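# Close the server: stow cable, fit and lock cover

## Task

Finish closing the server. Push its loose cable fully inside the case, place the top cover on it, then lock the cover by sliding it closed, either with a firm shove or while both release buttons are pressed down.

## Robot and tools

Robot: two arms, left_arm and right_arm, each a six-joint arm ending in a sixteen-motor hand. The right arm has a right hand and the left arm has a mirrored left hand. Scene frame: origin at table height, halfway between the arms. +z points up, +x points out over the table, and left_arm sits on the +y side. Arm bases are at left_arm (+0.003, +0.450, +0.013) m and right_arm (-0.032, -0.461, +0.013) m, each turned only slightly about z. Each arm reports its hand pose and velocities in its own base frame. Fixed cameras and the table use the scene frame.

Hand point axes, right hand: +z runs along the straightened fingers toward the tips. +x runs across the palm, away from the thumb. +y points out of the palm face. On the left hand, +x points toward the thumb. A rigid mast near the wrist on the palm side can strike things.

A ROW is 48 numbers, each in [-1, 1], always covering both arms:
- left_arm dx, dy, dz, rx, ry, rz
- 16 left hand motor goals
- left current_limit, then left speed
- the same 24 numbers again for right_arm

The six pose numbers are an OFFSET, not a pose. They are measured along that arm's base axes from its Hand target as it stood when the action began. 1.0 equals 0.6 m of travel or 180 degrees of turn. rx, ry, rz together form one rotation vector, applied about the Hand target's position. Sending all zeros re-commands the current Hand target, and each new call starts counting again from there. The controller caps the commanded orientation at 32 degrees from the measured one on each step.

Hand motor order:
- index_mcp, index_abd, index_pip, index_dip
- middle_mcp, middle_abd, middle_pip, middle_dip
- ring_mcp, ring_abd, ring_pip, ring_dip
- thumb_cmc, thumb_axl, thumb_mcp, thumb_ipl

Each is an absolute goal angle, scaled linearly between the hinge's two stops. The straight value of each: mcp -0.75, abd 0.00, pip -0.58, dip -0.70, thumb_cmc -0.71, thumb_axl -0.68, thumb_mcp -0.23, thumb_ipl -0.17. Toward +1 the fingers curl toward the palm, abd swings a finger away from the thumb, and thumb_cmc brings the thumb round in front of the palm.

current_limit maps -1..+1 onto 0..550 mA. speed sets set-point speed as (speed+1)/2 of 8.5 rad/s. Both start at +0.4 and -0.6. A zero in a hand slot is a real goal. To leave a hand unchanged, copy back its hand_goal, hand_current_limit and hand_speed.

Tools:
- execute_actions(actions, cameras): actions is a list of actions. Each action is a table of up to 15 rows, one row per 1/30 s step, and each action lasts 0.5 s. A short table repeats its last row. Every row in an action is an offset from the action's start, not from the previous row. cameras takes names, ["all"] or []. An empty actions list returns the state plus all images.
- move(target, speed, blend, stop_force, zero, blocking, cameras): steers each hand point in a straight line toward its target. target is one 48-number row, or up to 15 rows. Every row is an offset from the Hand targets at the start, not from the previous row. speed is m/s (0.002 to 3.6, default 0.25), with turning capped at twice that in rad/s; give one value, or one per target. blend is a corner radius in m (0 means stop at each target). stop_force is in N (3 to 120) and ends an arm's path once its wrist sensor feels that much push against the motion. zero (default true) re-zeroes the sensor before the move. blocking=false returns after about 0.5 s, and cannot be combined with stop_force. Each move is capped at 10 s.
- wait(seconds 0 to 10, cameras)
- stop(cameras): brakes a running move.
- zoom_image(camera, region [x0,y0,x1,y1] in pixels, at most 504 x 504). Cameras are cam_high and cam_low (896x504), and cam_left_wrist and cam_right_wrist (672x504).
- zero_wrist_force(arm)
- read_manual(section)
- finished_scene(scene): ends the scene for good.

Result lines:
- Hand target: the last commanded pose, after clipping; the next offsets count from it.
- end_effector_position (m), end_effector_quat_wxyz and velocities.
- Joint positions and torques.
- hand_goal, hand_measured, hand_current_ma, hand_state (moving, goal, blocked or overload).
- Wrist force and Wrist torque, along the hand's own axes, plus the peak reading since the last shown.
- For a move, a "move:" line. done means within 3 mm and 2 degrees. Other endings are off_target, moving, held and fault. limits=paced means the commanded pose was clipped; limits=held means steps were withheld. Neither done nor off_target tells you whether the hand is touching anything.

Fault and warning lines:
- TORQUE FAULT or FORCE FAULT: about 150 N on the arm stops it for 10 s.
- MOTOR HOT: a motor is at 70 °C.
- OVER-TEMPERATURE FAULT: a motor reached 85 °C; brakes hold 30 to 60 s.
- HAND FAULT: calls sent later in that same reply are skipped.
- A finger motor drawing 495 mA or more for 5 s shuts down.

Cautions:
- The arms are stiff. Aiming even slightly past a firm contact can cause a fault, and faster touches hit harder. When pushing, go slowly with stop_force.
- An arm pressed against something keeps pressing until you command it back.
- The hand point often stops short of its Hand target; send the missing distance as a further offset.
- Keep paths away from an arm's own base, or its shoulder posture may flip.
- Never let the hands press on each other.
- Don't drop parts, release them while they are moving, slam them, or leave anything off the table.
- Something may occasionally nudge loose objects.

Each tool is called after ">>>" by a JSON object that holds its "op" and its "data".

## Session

Scene 1 done. Now scene 2.

>>> {"op": "execute_actions", "data": {"actions": []}}

>>> {"op": "zoom_image", "data": {"camera": "cam_high", "region": [300, 60, 620, 260]}}

>>> {"op": "zoom_image", "data": {"camera": "cam_low", "region": [280, 200, 660, 340]}}

Scene clock: 0.00 s.
left_arm: end_effector_position=(+0.7070, -0.3130, +0.3377) hand_goal=(-0.754, +0.000, -0.576, -0.696, -0.754, +0.000, -0.576, -0.696, -0.754, +0.000, -0.576, -0.696, -0.714, -0.678, -0.226, -0.168) hand_measured=(-0.754, +0.000, -0.576, -0.696, -0.754, +0.000, -0.576, -0.696, -0.754, +0.000, -0.576, -0.696, -0.714, -0.678, -0.226, -0.168) hand_current_ma=(+0, +0, +0, +0, +0, +0, +0, +0, +0, +0, +0, +0, +0, +0, +0, +0) hand_state=(goal, goal, goal, goal, goal, goal, goal, goal, goal, goal, goal, goal, goal, goal, goal, goal) hand_current_limit=0.40 hand_speed=-0.60 end_effector_quat_wxyz=(-0.097, +0.972, -0.171, +0.131) | right_arm: end_effector_position=(+0.5725, +0.2288, +0.3816) hand_goal=(-0.754, +0.000, -0.576, -0.696, -0.754, +0.000, -0.576, -0.696, -0.754, +0.000, -0.576, -0.696, -0.714, -0.678, -0.226, -0.168) hand_measured=(-0.754, +0.000, -0.576, -0.696, -0.754, +0.000, -0.576, -0.696, -0.754, +0.000, -0.576, -0.696, -0.714, -0.678, -0.226, -0.168) hand_current_ma=(+0, +0, +0, +0, +0, +0, +0, +0, +0, +0, +0, +0, +0, +0, +0, +0) hand_state=(goal, goal, goal, goal, goal, goal, goal, goal, goal, goal, goal, goal, goal, goal, goal, goal) hand_current_limit=0.40 hand_speed=-0.60 end_effector_quat_wxyz=(+0.047, +0.906, -0.418, -0.034)
Joint positions: left_arm=[2.953 -2.048 -1.083 -1.318 1.767 1.757] | right_arm=[0.209 -0.974 0.726 -1.211 -1.606 2.647]
Joint velocities: within noise
Joint torques (N m): no reading
Wrist force (N): no reading
Wrist torque (N m): no reading
Wrist force, peak (N): no reading
Hand target: left_arm +0.7070, -0.3130, +0.3377; -0.097, +0.972, -0.171, +0.131 | right_arm +0.5725, +0.2288, +0.3816; +0.047, +0.906, -0.418, -0.034
camera_calibration:
cam_left_wrist: T_world_to_cam=[[-0.474624, 0.880185, 0.0024952, 0.577001], [0.395749, 0.210866, 0.893822, -0.557378], [0.786203, 0.425217, -0.448414, -0.140532], [0, 0, 0, 1]] pos_world=[0.604927, -0.330579, 0.43374]
cam_right_wrist: T_world_to_cam=[[-0.975964, 0.213917, 0.041636, 0.533847], [0.188812, 0.734579, 0.651724, -0.567737], [0.10883, 0.64392, -0.757313, 0.202938], [0, 0, 0, 1]] pos_world=[0.606125, 0.172173, 0.501468]

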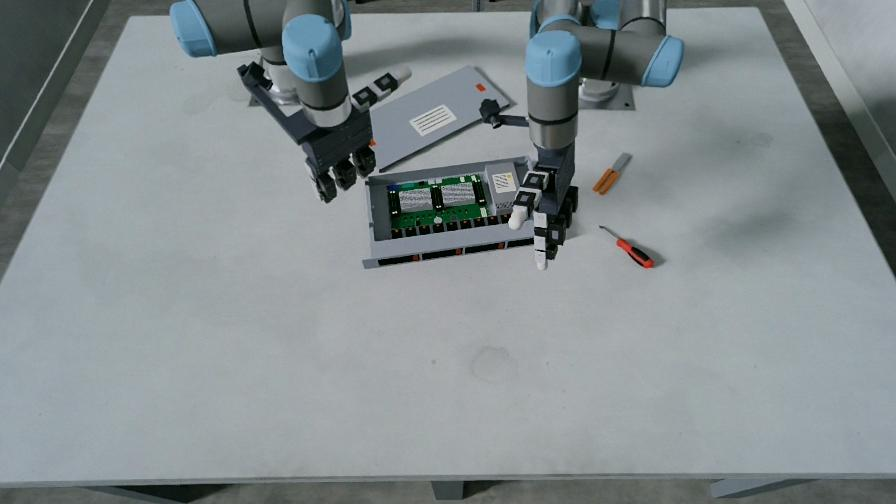

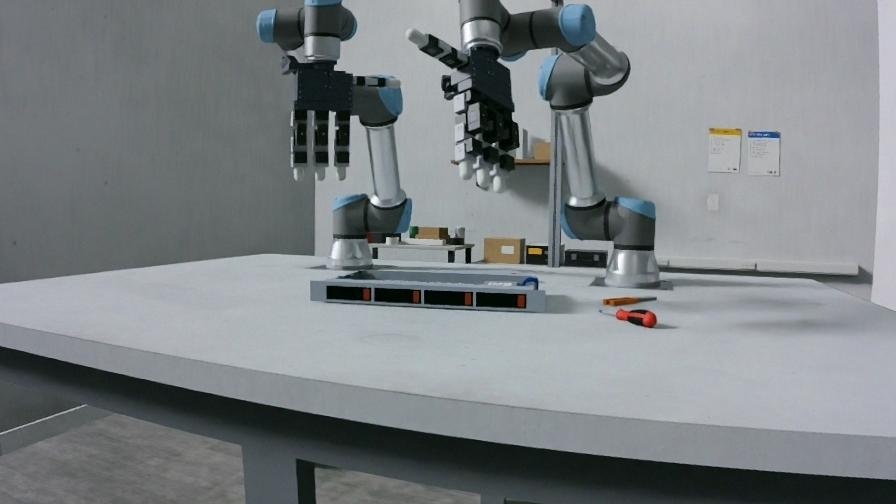

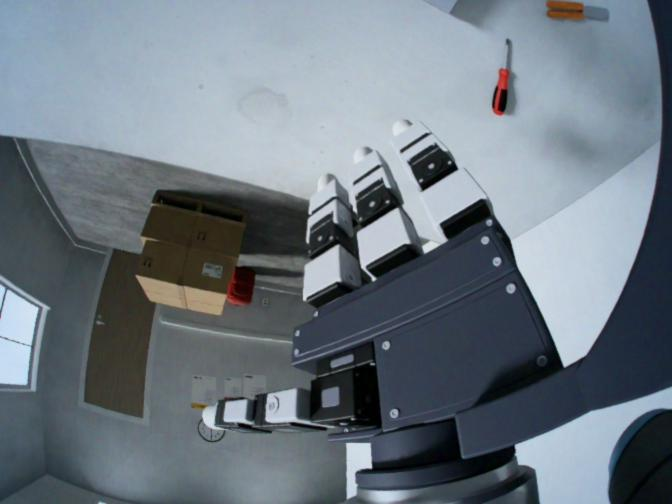

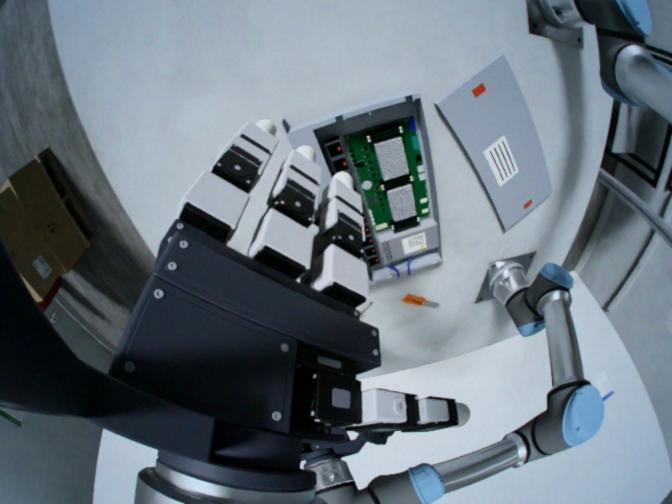

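Scaled by 1.575 from the camera's 896x504 image, which has a finer 1280x720 frame.

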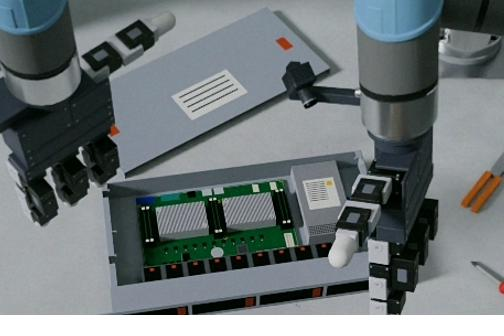

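Scaled by 1.326 from the camera's 896x504 image, which has a finer 1280x720 frame.

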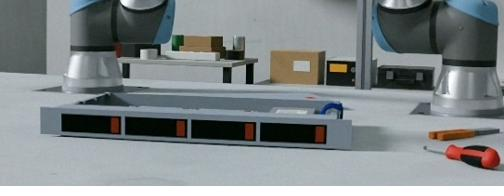

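>>> {"op": "move", "data": {"target": [-0.352,0.470,0,-0.0634,0.0824,0.1208,-0.754,0,-0.576,-0.696,-0.754,0,-0.576,-0.696,-0.754,0,-0.576,-0.696,-0.714,-0.678,-0.226,-0.168,0.4,-0.6,-0.217,-0.333,0,0.0181,-0.0322,0,-0.754,0,-0.576,-0.696,-0.754,0,-0.576,-0.696,-0.754,0,-0.576,-0.696,-0.714,-0.678,-0.226,-0.168,0.4,-0.6], "speed": 0.25, "cameras": ["all"]}}

>>> {"op": "zoom_image", "data": {"camera": "cam_high", "region": [350, 140, 570, 290]}}

>>> {"op": "zoom_image", "data": {"camera": "cam_high", "region": [340, 50, 540, 190]}}

>>> {"op": "zoom_image", "data": {"camera": "cam_low", "region": [300, 230, 560, 340]}}

Scene clock: 29.60 s.
left_arm: end_effector_position=(+0.4959, -0.0311, +0.3377) hand_goal=(-0.754, +0.000, -0.576, -0.696, -0.754, +0.000, -0.576, -0.696, -0.754, +0.000, -0.576, -0.696, -0.714, -0.678, -0.226, -0.168) hand_measured=(-0.752, +0.000, -0.576, -0.696, -0.752, +0.000, -0.576, -0.696, -0.752, +0.000, -0.576, -0.696, -0.714, -0.678, -0.224, -0.168) hand_current_ma=(+0, +0, +0, +0, +0, +0, +0, +0, +0, +0, +0, +0, +0, +0, +1, +0) hand_state=(goal, goal, goal, goal, goal, goal, goal, goal, goal, goal, goal, goal, goal, goal, goal, goal) hand_current_limit=0.40 hand_speed=-0.60 end_effector_quat_wxyz=(-0.001, +1.000, +0.017, +0.001) | right_arm: end_effector_position=(+0.4423, +0.0291, +0.3816) hand_goal=(-0.754, +0.000, -0.576, -0.696, -0.754, +0.000, -0.576, -0.696, -0.754, +0.000, -0.576, -0.696, -0.714, -0.678, -0.226, -0.168) hand_measured=(-0.754, +0.000, -0.576, -0.696, -0.754, +0.000, -0.576, -0.696, -0.754, +0.000, -0.576, -0.696, -0.714, -0.678, -0.224, -0.168) hand_current_ma=(+1, +0, -1, +0, +1, +0, -1, +0, +1, +0, -1, +0, +0, +1, +4, +0) hand_state=(goal, goal, goal, goal, goal, goal, goal, goal, goal, goal, goal, goal, goal, goal, goal, goal) hand_current_limit=0.40 hand_speed=-0.60 end_effector_quat_wxyz=(+0.001, +0.908, -0.419, +0.000)
Joint positions: left_arm=[3.539 -1.482 -1.708 -1.521 1.572 1.934] | right_arm=[-0.128 -1.529 1.468 -1.509 -1.572 2.308]
Joint torques (N m): left_arm=[8.98 33.02 10.26 -0.24 -1.22 2.53] | right_arm=[-13.44 -41.49 -6.7 -4.1 1.58 -1.93]
Wrist force (N): left_arm=[-0.3 -0.2 -0.3] | right_arm=[0.3 -0.7 -0.2]
Wrist torque (N m): left_arm=[-0.04 0.09 -0.10] | right_arm=[-0.09 -0.02 0.14]
Wrist force, peak (N): left_arm=[1.5 4.4 -1.1] | right_arm=[0.5 -1.0 -0.6]
Hand target: left_arm +0.4958, -0.0310, +0.3377; -0.001, +1.000, +0.017, +0.001 | right_arm +0.4423, +0.0290, +0.3816; +0.000, +0.908, -0.419, +0.000
Off the commanded pose: left_arm 0.000 m, 0 deg | right_arm 0.000 m, 0 deg.
move: done
camera_calibration:
cam_left_wrist: T_world_to_cam=[[-0.767432, 0.641017, 0.0120031, 0.363257], [0.461598, 0.539443, 0.704222, -0.491712], [0.444944, 0.545983, -0.709878, 0.166891], [0, 0, 0, 1]] pos_world=[0.431491, -0.0587232, 0.460386]
cam_right_wrist: T_world_to_cam=[[-0.975788, 0.214052, -0.0449305, 0.482455], [0.120049, 0.695884, 0.708049, -0.38638], [0.182826, 0.685513, -0.704732, 0.291665], [0, 0, 0, 1]] pos_world=[0.463835, -0.0343343, 0.500799]

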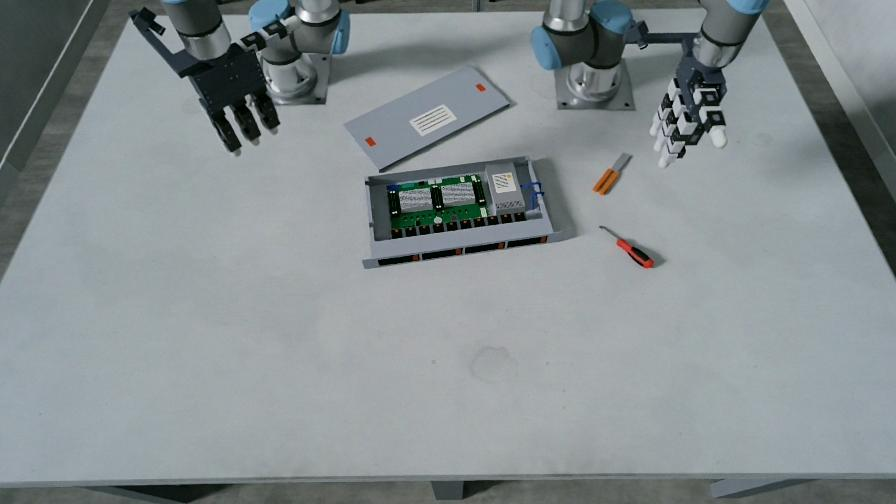

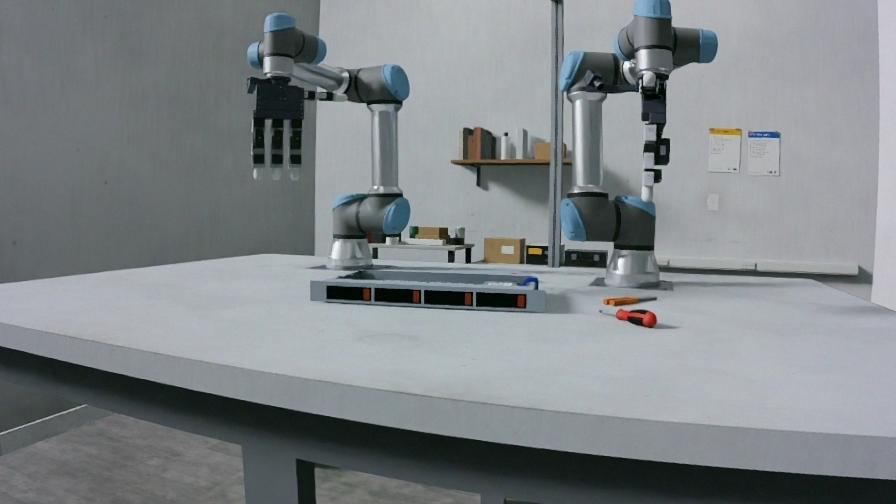

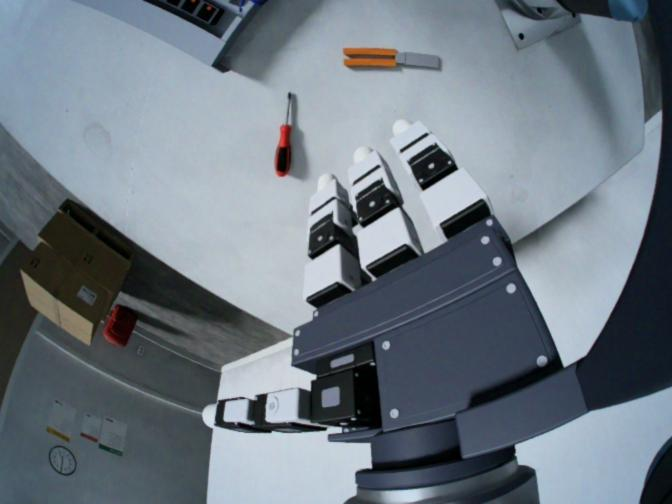

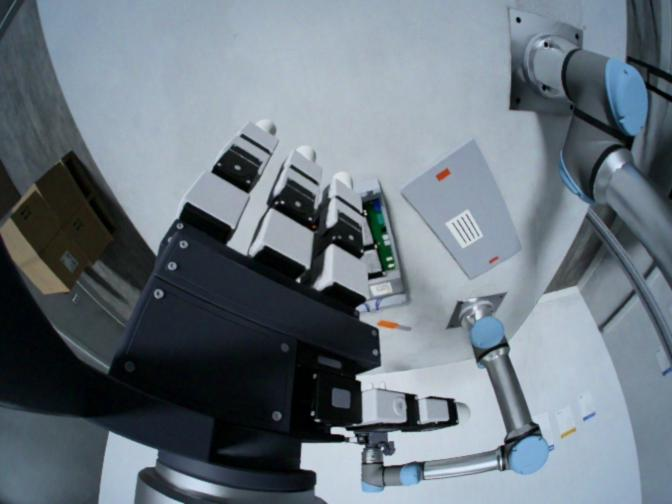

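Scaled by 2.291 from the camera's 896x504 image, which has a finer 1280x720 frame.

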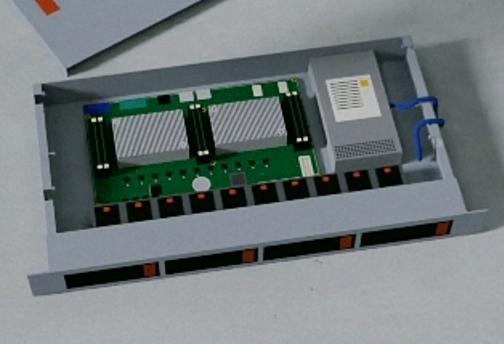

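Scaled by 2.520 from the camera's 896x504 image, which has a finer 1280x720 frame.

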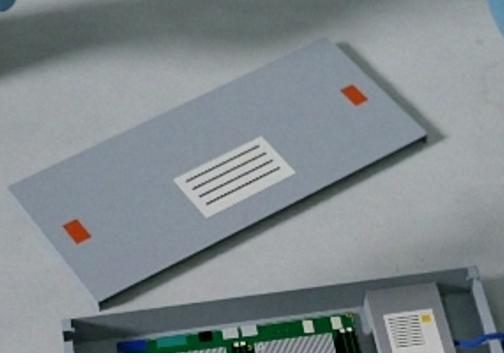

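Scaled by 1.938 from the camera's 896x504 image, which has a finer 1280x720 frame.

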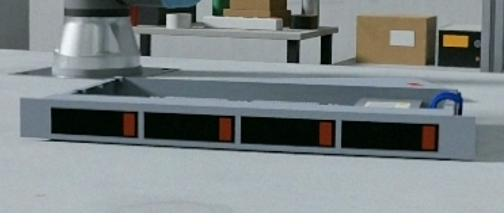

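>>> {"op": "zoom_image", "data": {"camera": "cam_high", "region": [355, 165, 415, 215]}}

>>> {"op": "zoom_image", "data": {"camera": "cam_high", "region": [355, 220, 415, 270]}}

>>> {"op": "zoom_image", "data": {"camera": "cam_high", "region": [495, 145, 565, 205]}}

>>> {"op": "zoom_image", "data": {"camera": "cam_high", "region": [505, 190, 575, 250]}}

>>> {"op": "zoom_image", "data": {"camera": "cam_low", "region": [490, 255, 560, 315]}}

Scaled by 8.400 from the camera's 896x504 image, which has a finer 1280x720 frame.

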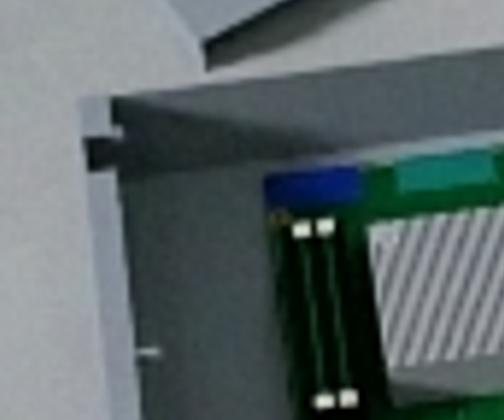

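Scaled by 8.400 from the camera's 896x504 image, which has a finer 1280x720 frame.

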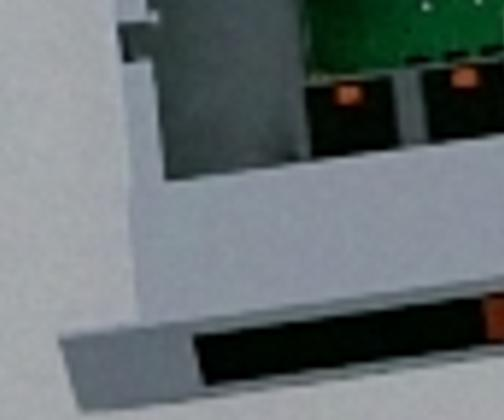

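Scaled by 7.200 from the camera's 896x504 image, which has a finer 1280x720 frame.

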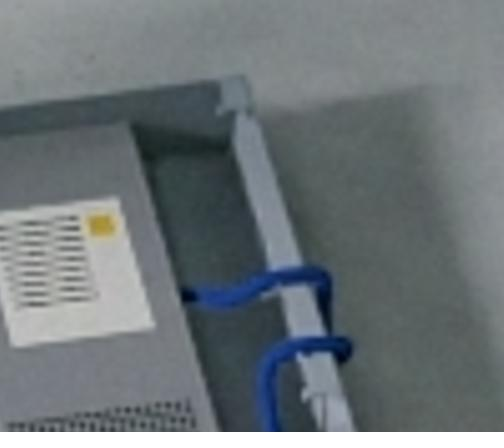

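Scaled by 7.200 from the camera's 896x504 image, which has a finer 1280x720 frame.

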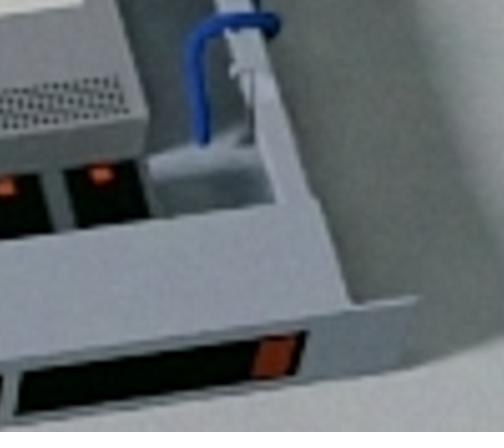

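Scaled by 7.200 from the camera's 896x504 image, which has a finer 1280x720 frame.

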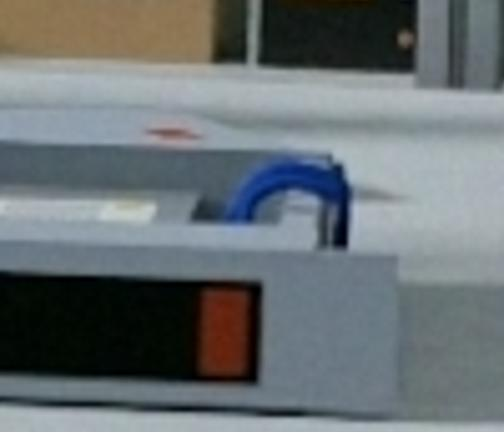

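>>> {"op": "move", "data": {"target": [-0.0502,-0.2993,-0.15,0,0,0.0511,-0.754,0.19,-0.576,-0.696,-0.754,0,-0.576,-0.696,-0.754,-0.19,-0.576,-0.696,-0.714,-0.678,-0.226,-0.168,0.4,-0.6,0,0,0,0,0,0.661,-0.754,0,-0.576,-0.696,-0.754,0,-0.576,-0.696,-0.754,0,-0.576,-0.696,-0.714,-0.678,-0.226,-0.168,0.4,-0.6], "speed": 0.35}}

>>> {"op": "move", "data": {"target": [0,0,-0.0912,0,0,0,-0.754,0.19,-0.576,-0.696,-0.754,0,-0.576,-0.696,-0.754,-0.19,-0.576,-0.696,-0.714,-0.678,-0.226,-0.168,0.4,-0.6,0,0,0,0,0,0.661,-0.754,0,-0.576,-0.696,-0.754,0,-0.576,-0.696,-0.754,0,-0.576,-0.696,-0.714,-0.678,-0.226,-0.168,0.4,-0.6], "speed": 0.35, "cameras": ["all"]}}

>>> {"op": "zoom_image", "data": {"camera": "cam_left_wrist", "region": [150, 60, 450, 280]}}

>>> {"op": "zoom_image", "data": {"camera": "cam_low", "region": [490, 230, 590, 315]}}

Scene clock: 146.17 s.
left_arm: end_effector_position=(+0.4656, -0.2105, +0.2477) hand_goal=(-0.754, +0.190, -0.576, -0.696, -0.754, +0.000, -0.576, -0.696, -0.754, -0.190, -0.576, -0.696, -0.714, -0.678, -0.226, -0.168) hand_measured=(-0.752, +0.184, -0.576, -0.696, -0.752, +0.000, -0.576, -0.696, -0.752, -0.186, -0.576, -0.696, -0.714, -0.678, -0.224, -0.168) hand_current_ma=(+0, -2, +0, +0, +0, +0, +0, +0, +0, +1, +0, +0, +0, +0, +1, +0) hand_state=(goal, goal, goal, goal, goal, goal, goal, goal, goal, goal, goal, goal, goal, goal, goal, goal) hand_current_limit=0.40 hand_speed=-0.60 end_effector_quat_wxyz=(-0.001, +0.995, +0.097, +0.001) | right_arm: end_effector_position=(+0.4423, +0.0290, +0.3816) hand_goal=(-0.754, +0.000, -0.576, -0.696, -0.754, +0.000, -0.576, -0.696, -0.754, +0.000, -0.576, -0.696, -0.714, -0.678, -0.226, -0.168) hand_measured=(-0.754, +0.000, -0.576, -0.696, -0.754, +0.000, -0.576, -0.696, -0.754, +0.000, -0.576, -0.696, -0.714, -0.678, -0.224, -0.168) hand_current_ma=(+1, +0, -1, +0, +1, +0, -1, +0, +1, +0, -1, +0, +0, +1, +4, +0) hand_state=(goal, goal, goal, goal, goal, goal, goal, goal, goal, goal, goal, goal, goal, goal, goal, goal) hand_current_limit=0.40 hand_speed=-0.60 end_effector_quat_wxyz=(+0.000, +0.822, +0.569, +0.000)
Joint positions: left_arm=[3.145 -1.451 -1.967 -1.293 1.573 1.379] | right_arm=[-0.146 -1.893 1.777 -1.456 -1.571 0.213]
Joint torques (N m): left_arm=[-11.51 8.45 9.97 5.35 0.87 -2.3] | right_arm=[-13.65 -20.42 -7.08 -0.46 1.51 -1.97]
Wrist force (N): left_arm=[0.2 -0.1 -0.2] | right_arm=[0.0 -0.9 -0.3]
Wrist torque (N m): left_arm=[-0.05 0.07 0.17] | right_arm=[-0.11 0.00 0.12]
Wrist force, peak (N): left_arm=[-0.2 -2.7 -0.5] | right_arm=[0.6 -1.1 -0.5]
Hand target: left_arm +0.4656, -0.2106, +0.2477; -0.001, +0.995, +0.097, +0.001 | right_arm +0.4423, +0.0290, +0.3816; +0.000, +0.822, +0.569, +0.000
Off the commanded pose: left_arm 0.000 m, 0 deg | right_arm 0.000 m, 0 deg.
move: done

Scene clock: 150.00 s.
left_arm: end_effector_position=(+0.4656, -0.2106, +0.1930) hand_goal=(-0.754, +0.190, -0.576, -0.696, -0.754, +0.000, -0.576, -0.696, -0.754, -0.190, -0.576, -0.696, -0.714, -0.678, -0.226, -0.168) hand_measured=(-0.752, +0.184, -0.576, -0.696, -0.752, +0.000, -0.576, -0.696, -0.752, -0.186, -0.576, -0.696, -0.714, -0.678, -0.224, -0.168) hand_current_ma=(+0, -2, +0, +0, +0, +0, +0, +0, +0, +1, +0, +0, +0, +0, +1, +0) hand_state=(goal, goal, goal, goal, goal, goal, goal, goal, goal, goal, goal, goal, goal, goal, goal, goal) hand_current_limit=0.40 hand_speed=-0.60 end_effector_quat_wxyz=(-0.001, +0.995, +0.097, +0.001) | right_arm: end_effector_position=(+0.4423, +0.0290, +0.3816) hand_goal=(-0.754, +0.000, -0.576, -0.696, -0.754, +0.000, -0.576, -0.696, -0.754, +0.000, -0.576, -0.696, -0.714, -0.678, -0.226, -0.168) hand_measured=(-0.754, +0.000, -0.576, -0.696, -0.754, +0.000, -0.576, -0.696, -0.754, +0.000, -0.576, -0.696, -0.714, -0.678, -0.224, -0.168) hand_current_ma=(+1, +0, -1, +0, +1, +0, -1, +0, +1, +0, -1, +0, +0, +1, +4, +0) hand_state=(goal, goal, goal, goal, goal, goal, goal, goal, goal, goal, goal, goal, goal, goal, goal, goal) hand_current_limit=0.40 hand_speed=-0.60 end_effector_quat_wxyz=(+0.000, -0.073, +0.997, +0.000)
Joint positions: left_arm=[3.145 -1.501 -2.072 -1.138 1.573 1.379] | right_arm=[-0.445 -1.749 1.671 -1.492 -1.57 -2.162]
Joint torques (N m): left_arm=[-10.51 9.21 9.17 5.24 -0.06 -2.4] | right_arm=[14.19 -4.7 -42.24 -4.24 1.38 -1.91]
Wrist force (N): left_arm=[-0.2 -0.1 -0.2] | right_arm=[0.3 -0.9 -0.4]
Wrist torque (N m): left_arm=[-0.04 0.11 0.13] | right_arm=[-0.09 -0.03 0.14]
Wrist force, peak (N): left_arm=[0.0 -0.3 -0.7] | right_arm=[0.5 -1.1 -0.8]
Hand target: left_arm +0.4656, -0.2106, +0.1930; -0.001, +0.995, +0.097, +0.001 | right_arm +0.4423, +0.0290, +0.3816; +0.000, -0.073, +0.997, +0.000
Off the commanded pose: left_arm 0.000 m, 0 deg | right_arm 0.000 m, 0 deg.
move: done
camera_calibration:
cam_left_wrist: T_world_to_cam=[[-0.86009, 0.510002, 0.0119574, 0.47239], [0.36936, 0.606396, 0.704171, -0.222001], [0.351878, 0.610067, -0.70993, 0.232429], [0, 0, 0, 1]] pos_world=[0.40651, -0.248097, 0.315686]
cam_right_wrist: T_world_to_cam=[[0.699416, 0.71329, -0.0451095, -0.272926], [0.526023, -0.471009, 0.708131, -0.532025], [0.483856, -0.519007, -0.704638, 0.193528], [0, 0, 0, 1]] pos_world=[0.377107, 0.0445298, 0.500799]

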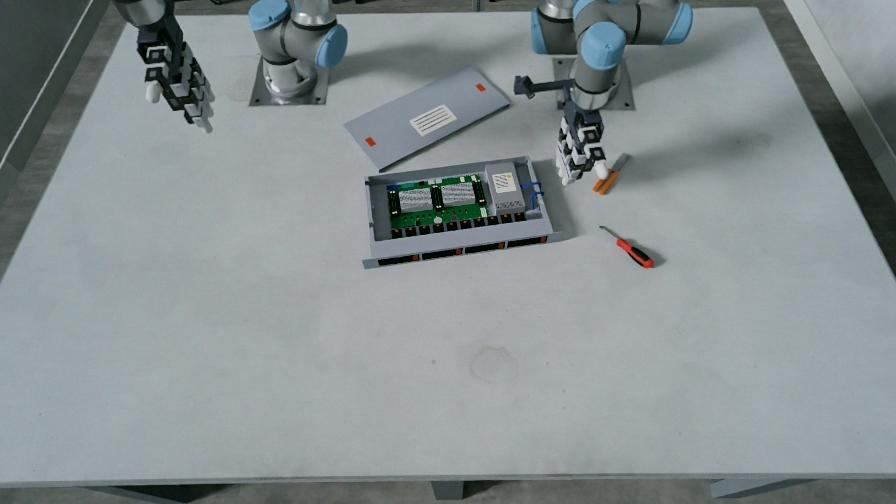

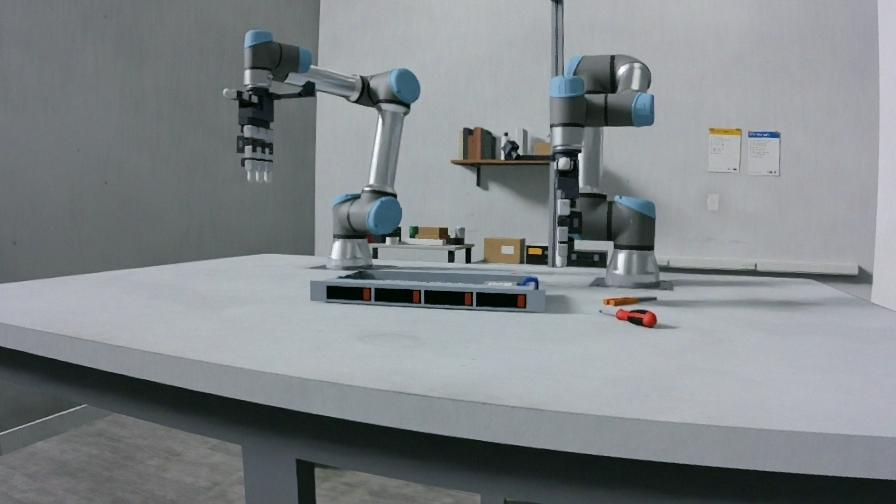

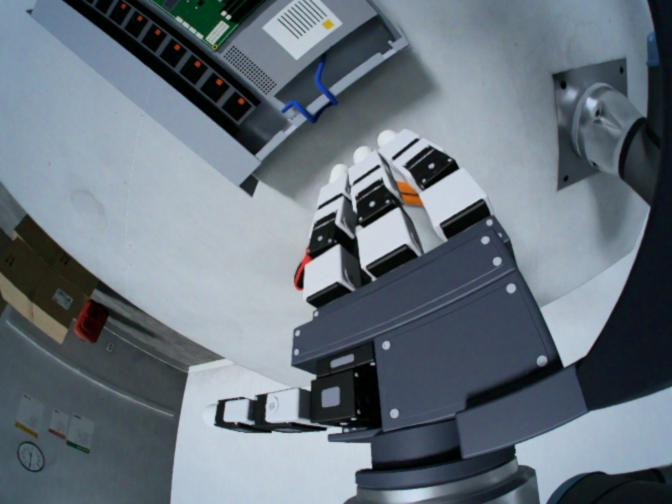

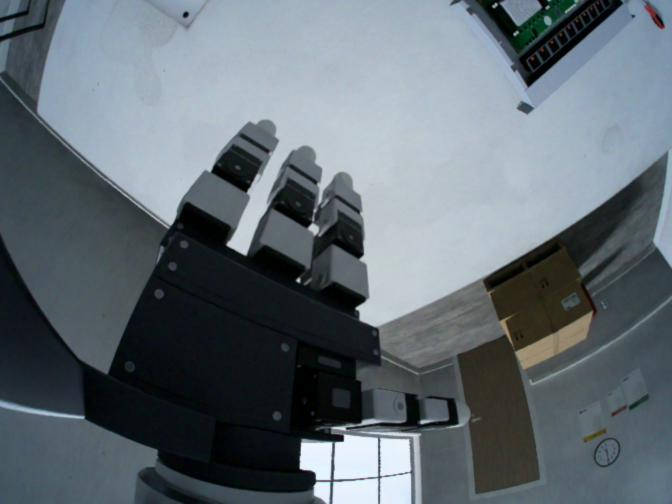

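Scaled by 1.680 from the camera's 672x504 image, which has a finer 960x720 frame.

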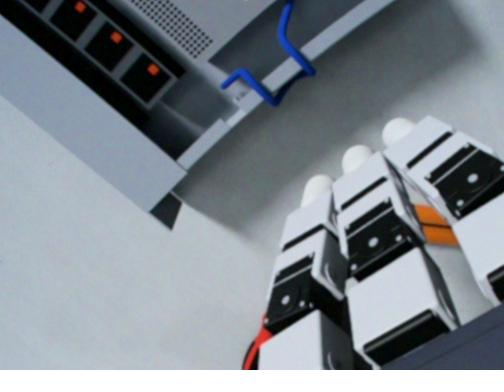

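Scaled by 5.040 from the camera's 896x504 image, which has a finer 1280x720 frame.

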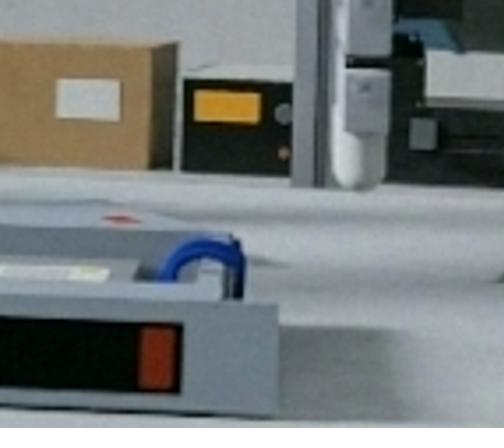

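>>> {"op": "move", "data": {"target": [0.0163,0.0033,-0.1,0,0,0,-0.754,0.19,-0.576,-0.696,-0.754,0,-0.576,-0.696,-0.754,-0.19,-0.576,-0.696,-0.714,-0.678,-0.226,-0.168,0.4,-0.6,0,0,0,0,0,0,-0.754,0,-0.576,-0.696,-0.754,0,-0.576,-0.696,-0.754,0,-0.576,-0.696,-0.714,-0.678,-0.226,-0.168,0.4,-0.6], "speed": 0.1}}

>>> {"op": "move", "data": {"target": [0.0199,-0.098,0,0,0,0,-0.754,0.19,-0.576,-0.696,-0.754,0,-0.576,-0.696,-0.754,-0.19,-0.576,-0.696,-0.714,-0.678,-0.226,-0.168,0.4,-0.6,0,0,0,0,0,0,-0.754,0,-0.576,-0.696,-0.754,0,-0.576,-0.696,-0.754,0,-0.576,-0.696,-0.714,-0.678,-0.226,-0.168,0.4,-0.6], "speed": 0.012, "stop_force": 3, "cameras": ["cam_high","cam_low","cam_left_wrist"]}}

>>> {"op": "zoom_image", "data": {"camera": "cam_left_wrist", "region": [230, 60, 450, 260]}}

>>> {"op": "zoom_image", "data": {"camera": "cam_low", "region": [490, 230, 590, 315]}}

>>> {"op": "zoom_image", "data": {"camera": "cam_high", "region": [495, 145, 595, 225]}}

Scene clock: 178.00 s.
left_arm: end_effector_position=(+0.4754, -0.2086, +0.1331) hand_goal=(-0.754, +0.190, -0.576, -0.696, -0.754, +0.000, -0.576, -0.696, -0.754, -0.190, -0.576, -0.696, -0.714, -0.678, -0.226, -0.168) hand_measured=(-0.752, +0.184, -0.576, -0.696, -0.752, +0.000, -0.576, -0.696, -0.752, -0.186, -0.576, -0.696, -0.714, -0.678, -0.224, -0.168) hand_current_ma=(+0, -2, +0, +0, +0, +0, +0, +0, +0, +1, +0, +0, +0, +0, +1, +0) hand_state=(goal, goal, goal, goal, goal, goal, goal, goal, goal, goal, goal, goal, goal, goal, goal, goal) hand_current_limit=0.40 hand_speed=-0.60 end_effector_quat_wxyz=(-0.001, +0.995, +0.097, +0.001) | right_arm: end_effector_position=(+0.4423, +0.0290, +0.3816) hand_goal=(-0.754, +0.000, -0.576, -0.696, -0.754, +0.000, -0.576, -0.696, -0.754, +0.000, -0.576, -0.696, -0.714, -0.678, -0.226, -0.168) hand_measured=(-0.754, +0.000, -0.576, -0.696, -0.754, +0.000, -0.576, -0.696, -0.754, +0.000, -0.576, -0.696, -0.714, -0.678, -0.224, -0.168) hand_current_ma=(+1, +0, -1, +0, +1, +0, -1, +0, +1, +0, -1, +0, +0, +1, +4, +0) hand_state=(goal, goal, goal, goal, goal, goal, goal, goal, goal, goal, goal, goal, goal, goal, goal, goal) hand_current_limit=0.40 hand_speed=-0.60 end_effector_quat_wxyz=(+0.000, -0.073, +0.997, +0.000)
Joint positions: left_arm=[3.149 -1.604 -2.147 -0.96 1.573 1.384] | right_arm=[-0.445 -1.749 1.671 -1.492 -1.57 -2.163]
Joint torques (N m): left_arm=[7.78 10.47 6.79 5.52 -0.5 2.08] | right_arm=[12.63 -4.4 -42.01 -3.46 1.55 -1.88]
Wrist force (N): left_arm=[0.1 -0.3 -0.2] | right_arm=[0.4 -0.5 -0.3]
Wrist torque (N m): left_arm=[-0.07 0.04 0.16] | right_arm=[-0.05 -0.05 0.16]
Wrist force, peak (N): left_arm=[0.6 -0.7 0.1] | right_arm=[0.6 -1.1 -0.7]
Hand target: left_arm +0.4754, -0.2086, +0.1330; -0.001, +0.995, +0.097, +0.001 | right_arm +0.4423, +0.0290, +0.3816; +0.000, -0.073, +0.997, +0.000
Off the commanded pose: left_arm 0.000 m, 0 deg | right_arm 0.000 m, 0 deg.
move: done

Scene clock: 183.13 s.
left_arm: end_effector_position=(+0.4847, -0.2545, +0.1330) hand_goal=(-0.754, +0.190, -0.576, -0.696, -0.754, +0.000, -0.576, -0.696, -0.754, -0.190, -0.576, -0.696, -0.714, -0.678, -0.226, -0.168) hand_measured=(-0.762, +0.186, -0.580, -0.696, -0.782, +0.000, -0.590, -0.698, -0.762, -0.188, -0.580, -0.696, -0.714, -0.678, -0.224, -0.168) hand_current_ma=(-4, -1, -1, +0, -31, +0, -9, -1, -5, +1, -1, +0, +0, +0, +1, +0) hand_state=(goal, goal, goal, goal, blocked, goal, goal, goal, goal, goal, goal, goal, goal, goal, goal, goal) hand_current_limit=0.40 hand_speed=-0.60 end_effector_quat_wxyz=(-0.001, +0.995, +0.097, +0.001) | right_arm: end_effector_position=(+0.4423, +0.0290, +0.3816) hand_goal=(-0.754, +0.000, -0.576, -0.696, -0.754, +0.000, -0.576, -0.696, -0.754, +0.000, -0.576, -0.696, -0.714, -0.678, -0.226, -0.168) hand_measured=(-0.754, +0.000, -0.576, -0.696, -0.754, +0.000, -0.576, -0.696, -0.754, +0.000, -0.576, -0.696, -0.714, -0.678, -0.224, -0.168) hand_current_ma=(+1, +0, -1, +0, +1, +0, -1, +0, +1, +0, -1, +0, +0, +1, +4, +0) hand_state=(goal, goal, goal, goal, goal, goal, goal, goal, goal, goal, goal, goal, goal, goal, goal, goal) hand_current_limit=0.40 hand_speed=-0.60 end_effector_quat_wxyz=(+0.000, -0.073, +0.997, +0.000)
Joint positions: left_arm=[3.048 -1.661 -2.087 -0.964 1.573 1.282] | right_arm=[-0.445 -1.749 1.671 -1.492 -1.57 -2.163]
Joint torques (N m): left_arm=[10.12 36.92 6.77 4.46 0.14 2.07] | right_arm=[8.72 -4.53 -41.73 -1.98 1.64 -1.85]
Wrist force (N): left_arm=[0.2 -1.2 -0.7] | right_arm=[0.2 -0.7 -0.5]
Wrist torque (N m): left_arm=[0.16 0.07 0.14] | right_arm=[-0.06 -0.01 0.12]
Wrist force, peak (N): left_arm=[-0.3 -3.3 -1.6] | right_arm=[0.6 -0.9 -0.8]
Hand target: left_arm +0.4847, -0.2545, +0.1330; -0.001, +0.995, +0.097, +0.001 (not the last commanded pose) | right_arm +0.4423, +0.0290, +0.3816; +0.000, -0.073, +0.997, +0.000
Off the commanded pose: left_arm 0.013 m, 0 deg | right_arm 0.000 m, 0 deg.
move: contact (left_arm)
camera_calibration:
cam_left_wrist: T_world_to_cam=[[-0.860088, 0.510003, 0.0120781, 0.511893], [0.369473, 0.606419, 0.704092, -0.160207], [0.351765, 0.610044, -0.710006, 0.209955], [0, 0, 0, 1]] pos_world=[0.425611, -0.291996, 0.255687]
Images, in order (width x height): cam_high 896x504, cam_low 896x504, cam_left_wrist 672x504.

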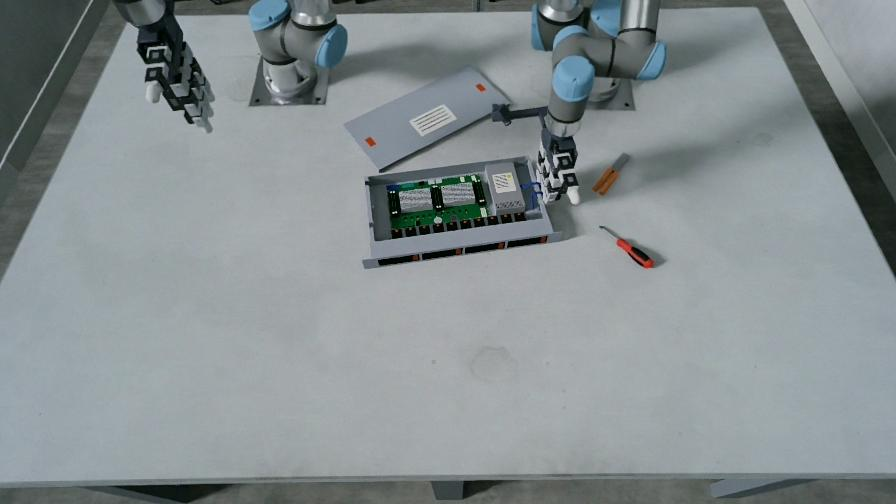

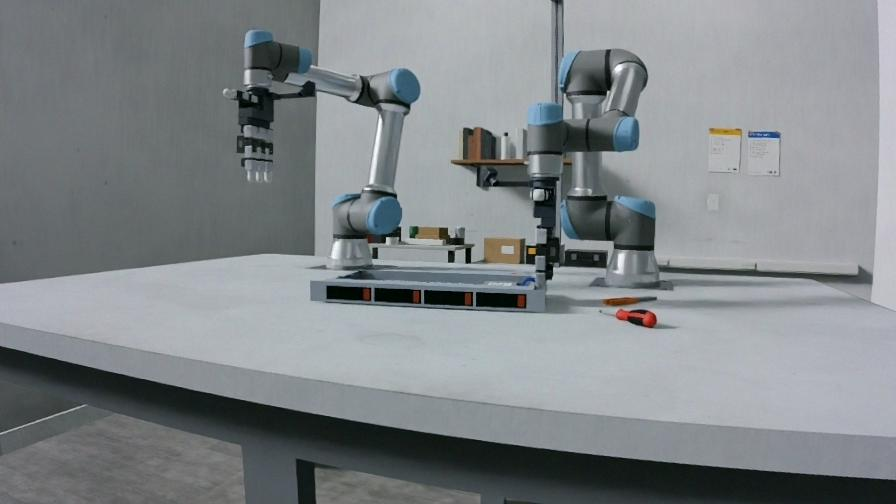

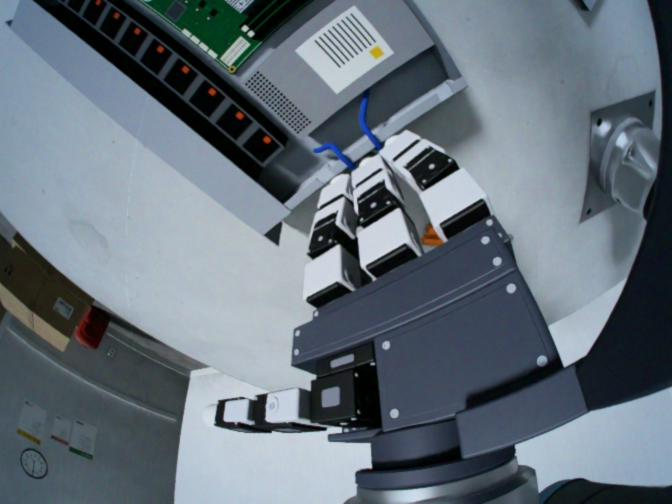

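Scaled by 2.291 from the camera's 672x504 image, which has a finer 960x720 frame.

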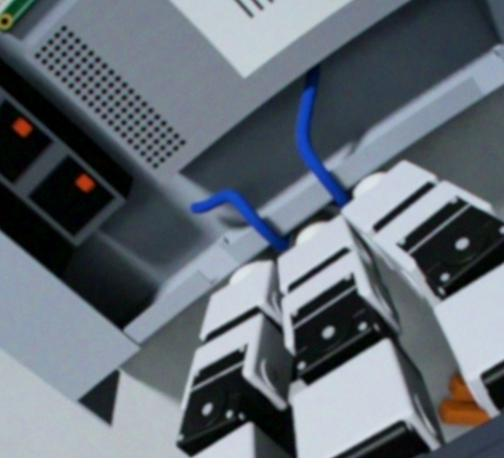

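Scaled by 5.040 from the camera's 896x504 image, which has a finer 1280x720 frame.

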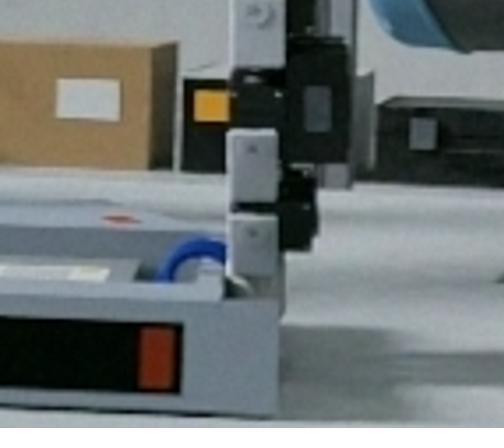

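Scaled by 5.040 from the camera's 896x504 image, which has a finer 1280x720 frame.

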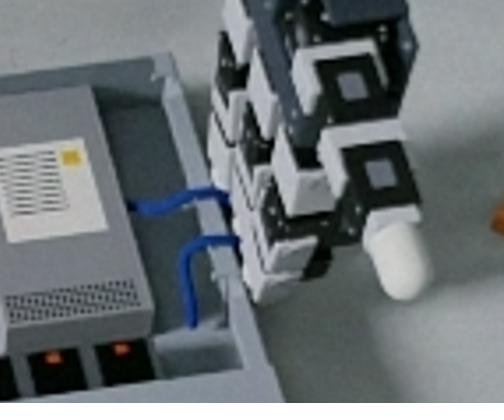

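>>> {"op": "move", "data": {"target": [[0.0013,-0.0065,0,0,0,0,-0.754,0.19,-0.576,-0.696,-0.754,0,-0.576,-0.696,-0.754,-0.19,-0.576,-0.696,-0.714,-0.678,-0.226,-0.168,0.4,-0.6,0,0,0,0,0,0,-0.754,0,-0.576,-0.696,-0.754,0,-0.576,-0.696,-0.754,0,-0.576,-0.696,-0.714,-0.678,-0.226,-0.168,0.4,-0.6],[0.0013,-0.0065,0.05,0,0,0,-0.754,0.19,-0.576,-0.696,-0.754,0,-0.576,-0.696,-0.754,-0.19,-0.576,-0.696,-0.714,-0.678,-0.226,-0.168,0.4,-0.6,0,0,0,0,0,0,-0.754,0,-0.576,-0.696,-0.754,0,-0.576,-0.696,-0.754,0,-0.576,-0.696,-0.714,-0.678,-0.226,-0.168,0.4,-0.6]], "speed": 0.03, "cameras": ["cam_high","cam_low","cam_left_wrist"]}}

>>> {"op": "zoom_image", "data": {"camera": "cam_left_wrist", "region": [230, 60, 450, 260]}}

>>> {"op": "zoom_image", "data": {"camera": "cam_low", "region": [490, 230, 590, 315]}}

>>> {"op": "zoom_image", "data": {"camera": "cam_high", "region": [495, 145, 595, 225]}}

Scene clock: 198.03 s.
left_arm: end_effector_position=(+0.4855, -0.2584, +0.1628) hand_goal=(-0.754, +0.190, -0.576, -0.696, -0.754, +0.000, -0.576, -0.696, -0.754, -0.190, -0.576, -0.696, -0.714, -0.678, -0.226, -0.168) hand_measured=(-0.756, +0.186, -0.578, -0.698, -0.758, +0.000, -0.580, -0.700, -0.754, -0.188, -0.578, -0.698, -0.714, -0.678, -0.224, -0.168) hand_current_ma=(+0, -1, -1, -1, -1, +0, -2, -1, +0, +1, +0, -1, +0, +0, +1, +0) hand_state=(goal, goal, goal, goal, goal, goal, goal, goal, goal, goal, goal, goal, goal, goal, goal, goal) hand_current_limit=0.40 hand_speed=-0.60 end_effector_quat_wxyz=(-0.001, +0.995, +0.097, +0.001) | right_arm: end_effector_position=(+0.4423, +0.0290, +0.3816) hand_goal=(-0.754, +0.000, -0.576, -0.696, -0.754, +0.000, -0.576, -0.696, -0.754, +0.000, -0.576, -0.696, -0.714, -0.678, -0.226, -0.168) hand_measured=(-0.754, +0.000, -0.576, -0.696, -0.754, +0.000, -0.576, -0.696, -0.754, +0.000, -0.576, -0.696, -0.714, -0.678, -0.224, -0.168) hand_current_ma=(+1, +0, -1, +0, +1, +0, -1, +0, +1, +0, -1, +0, +0, +1, +4, +0) hand_state=(goal, goal, goal, goal, goal, goal, goal, goal, goal, goal, goal, goal, goal, goal, goal, goal) hand_current_limit=0.40 hand_speed=-0.60 end_effector_quat_wxyz=(+0.000, -0.073, +0.997, +0.000)
Joint positions: left_arm=[3.039 -1.623 -2.037 -1.051 1.573 1.274] | right_arm=[-0.445 -1.749 1.671 -1.492 -1.57 -2.163]
Joint torques (N m): left_arm=[-8.63 36.48 36.49 -0.29 0.35 -2.05] | right_arm=[4.2 -5.42 -42.46 -0.88 1.49 -1.94]
Wrist force (N): left_arm=[-0.2 0.2 -0.2] | right_arm=[0.4 -0.6 -0.8]
Wrist torque (N m): left_arm=[-0.01 0.05 0.10] | right_arm=[-0.02 -0.03 0.15]
Wrist force, peak (N): left_arm=[-0.7 -5.9 -3.0] | right_arm=[0.5 -1.2 -0.5]
Hand target: left_arm +0.4855, -0.2584, +0.1630; -0.001, +0.995, +0.097, +0.001 | right_arm +0.4423, +0.0290, +0.3816; +0.000, -0.073, +0.997, +0.000
Off the commanded pose: left_arm 0.000 m, 0 deg | right_arm 0.000 m, 0 deg.
move: done
camera_calibration:
cam_left_wrist: T_world_to_cam=[[-0.860089, 0.510003, 0.0119557, 0.514297], [0.369385, 0.606439, 0.704121, -0.179023], [0.351854, 0.610023, -0.70998, 0.23322], [0, 0, 0, 1]] pos_world=[0.42641, -0.295996, 0.285486]
Images, in order (width x height): cam_high 896x504, cam_low 896x504, cam_left_wrist 672x504.

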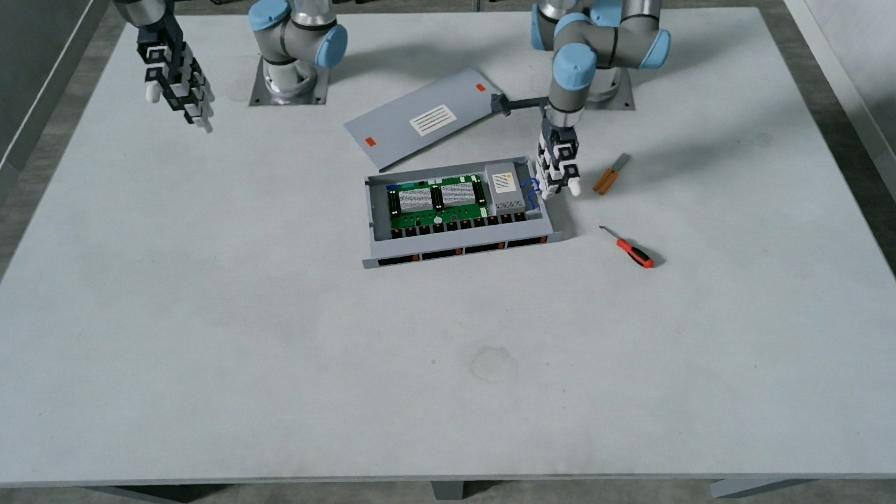

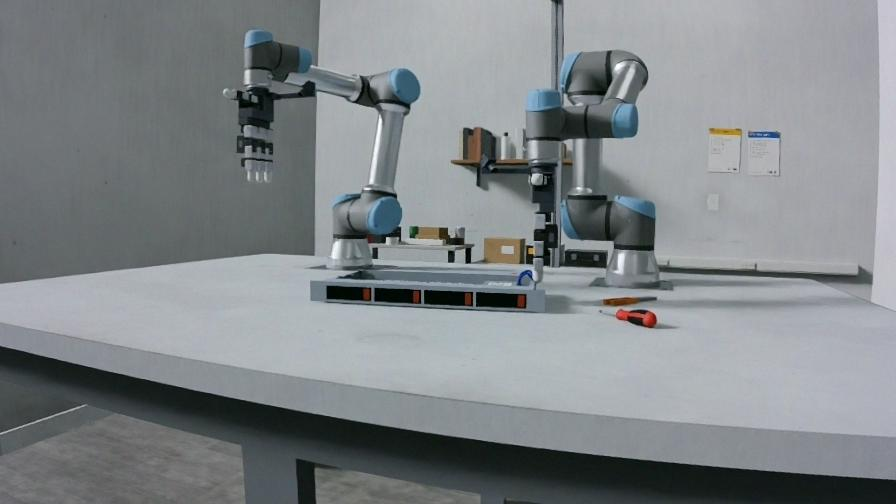

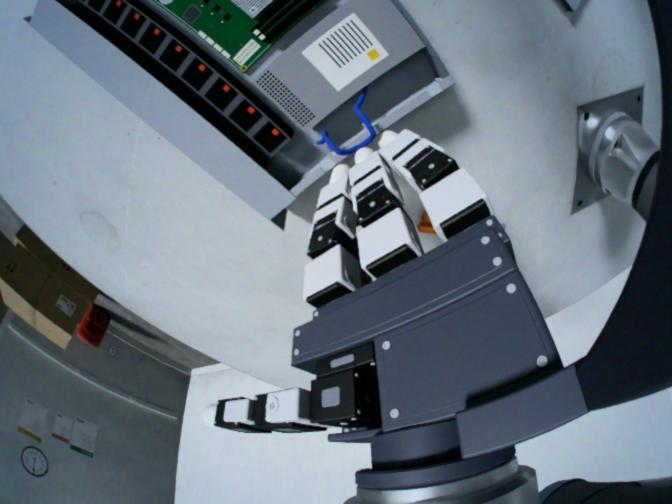

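Scaled by 2.291 from the camera's 672x504 image, which has a finer 960x720 frame.

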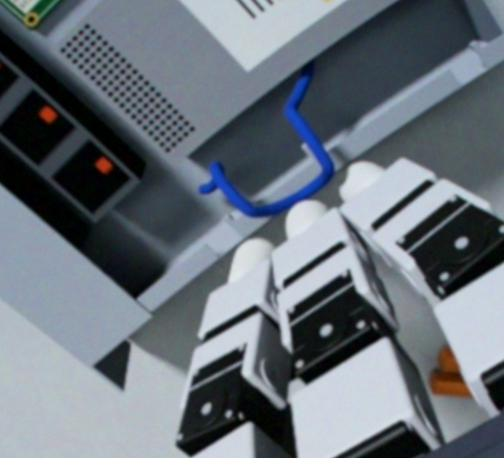

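Scaled by 5.040 from the camera's 896x504 image, which has a finer 1280x720 frame.

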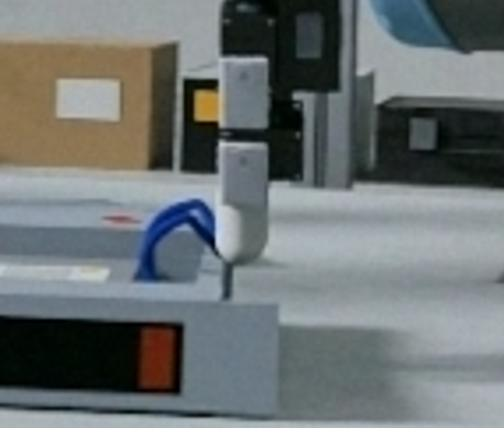

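Scaled by 5.040 from the camera's 896x504 image, which has a finer 1280x720 frame.

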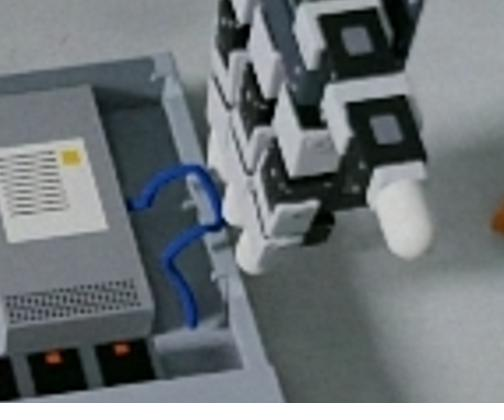

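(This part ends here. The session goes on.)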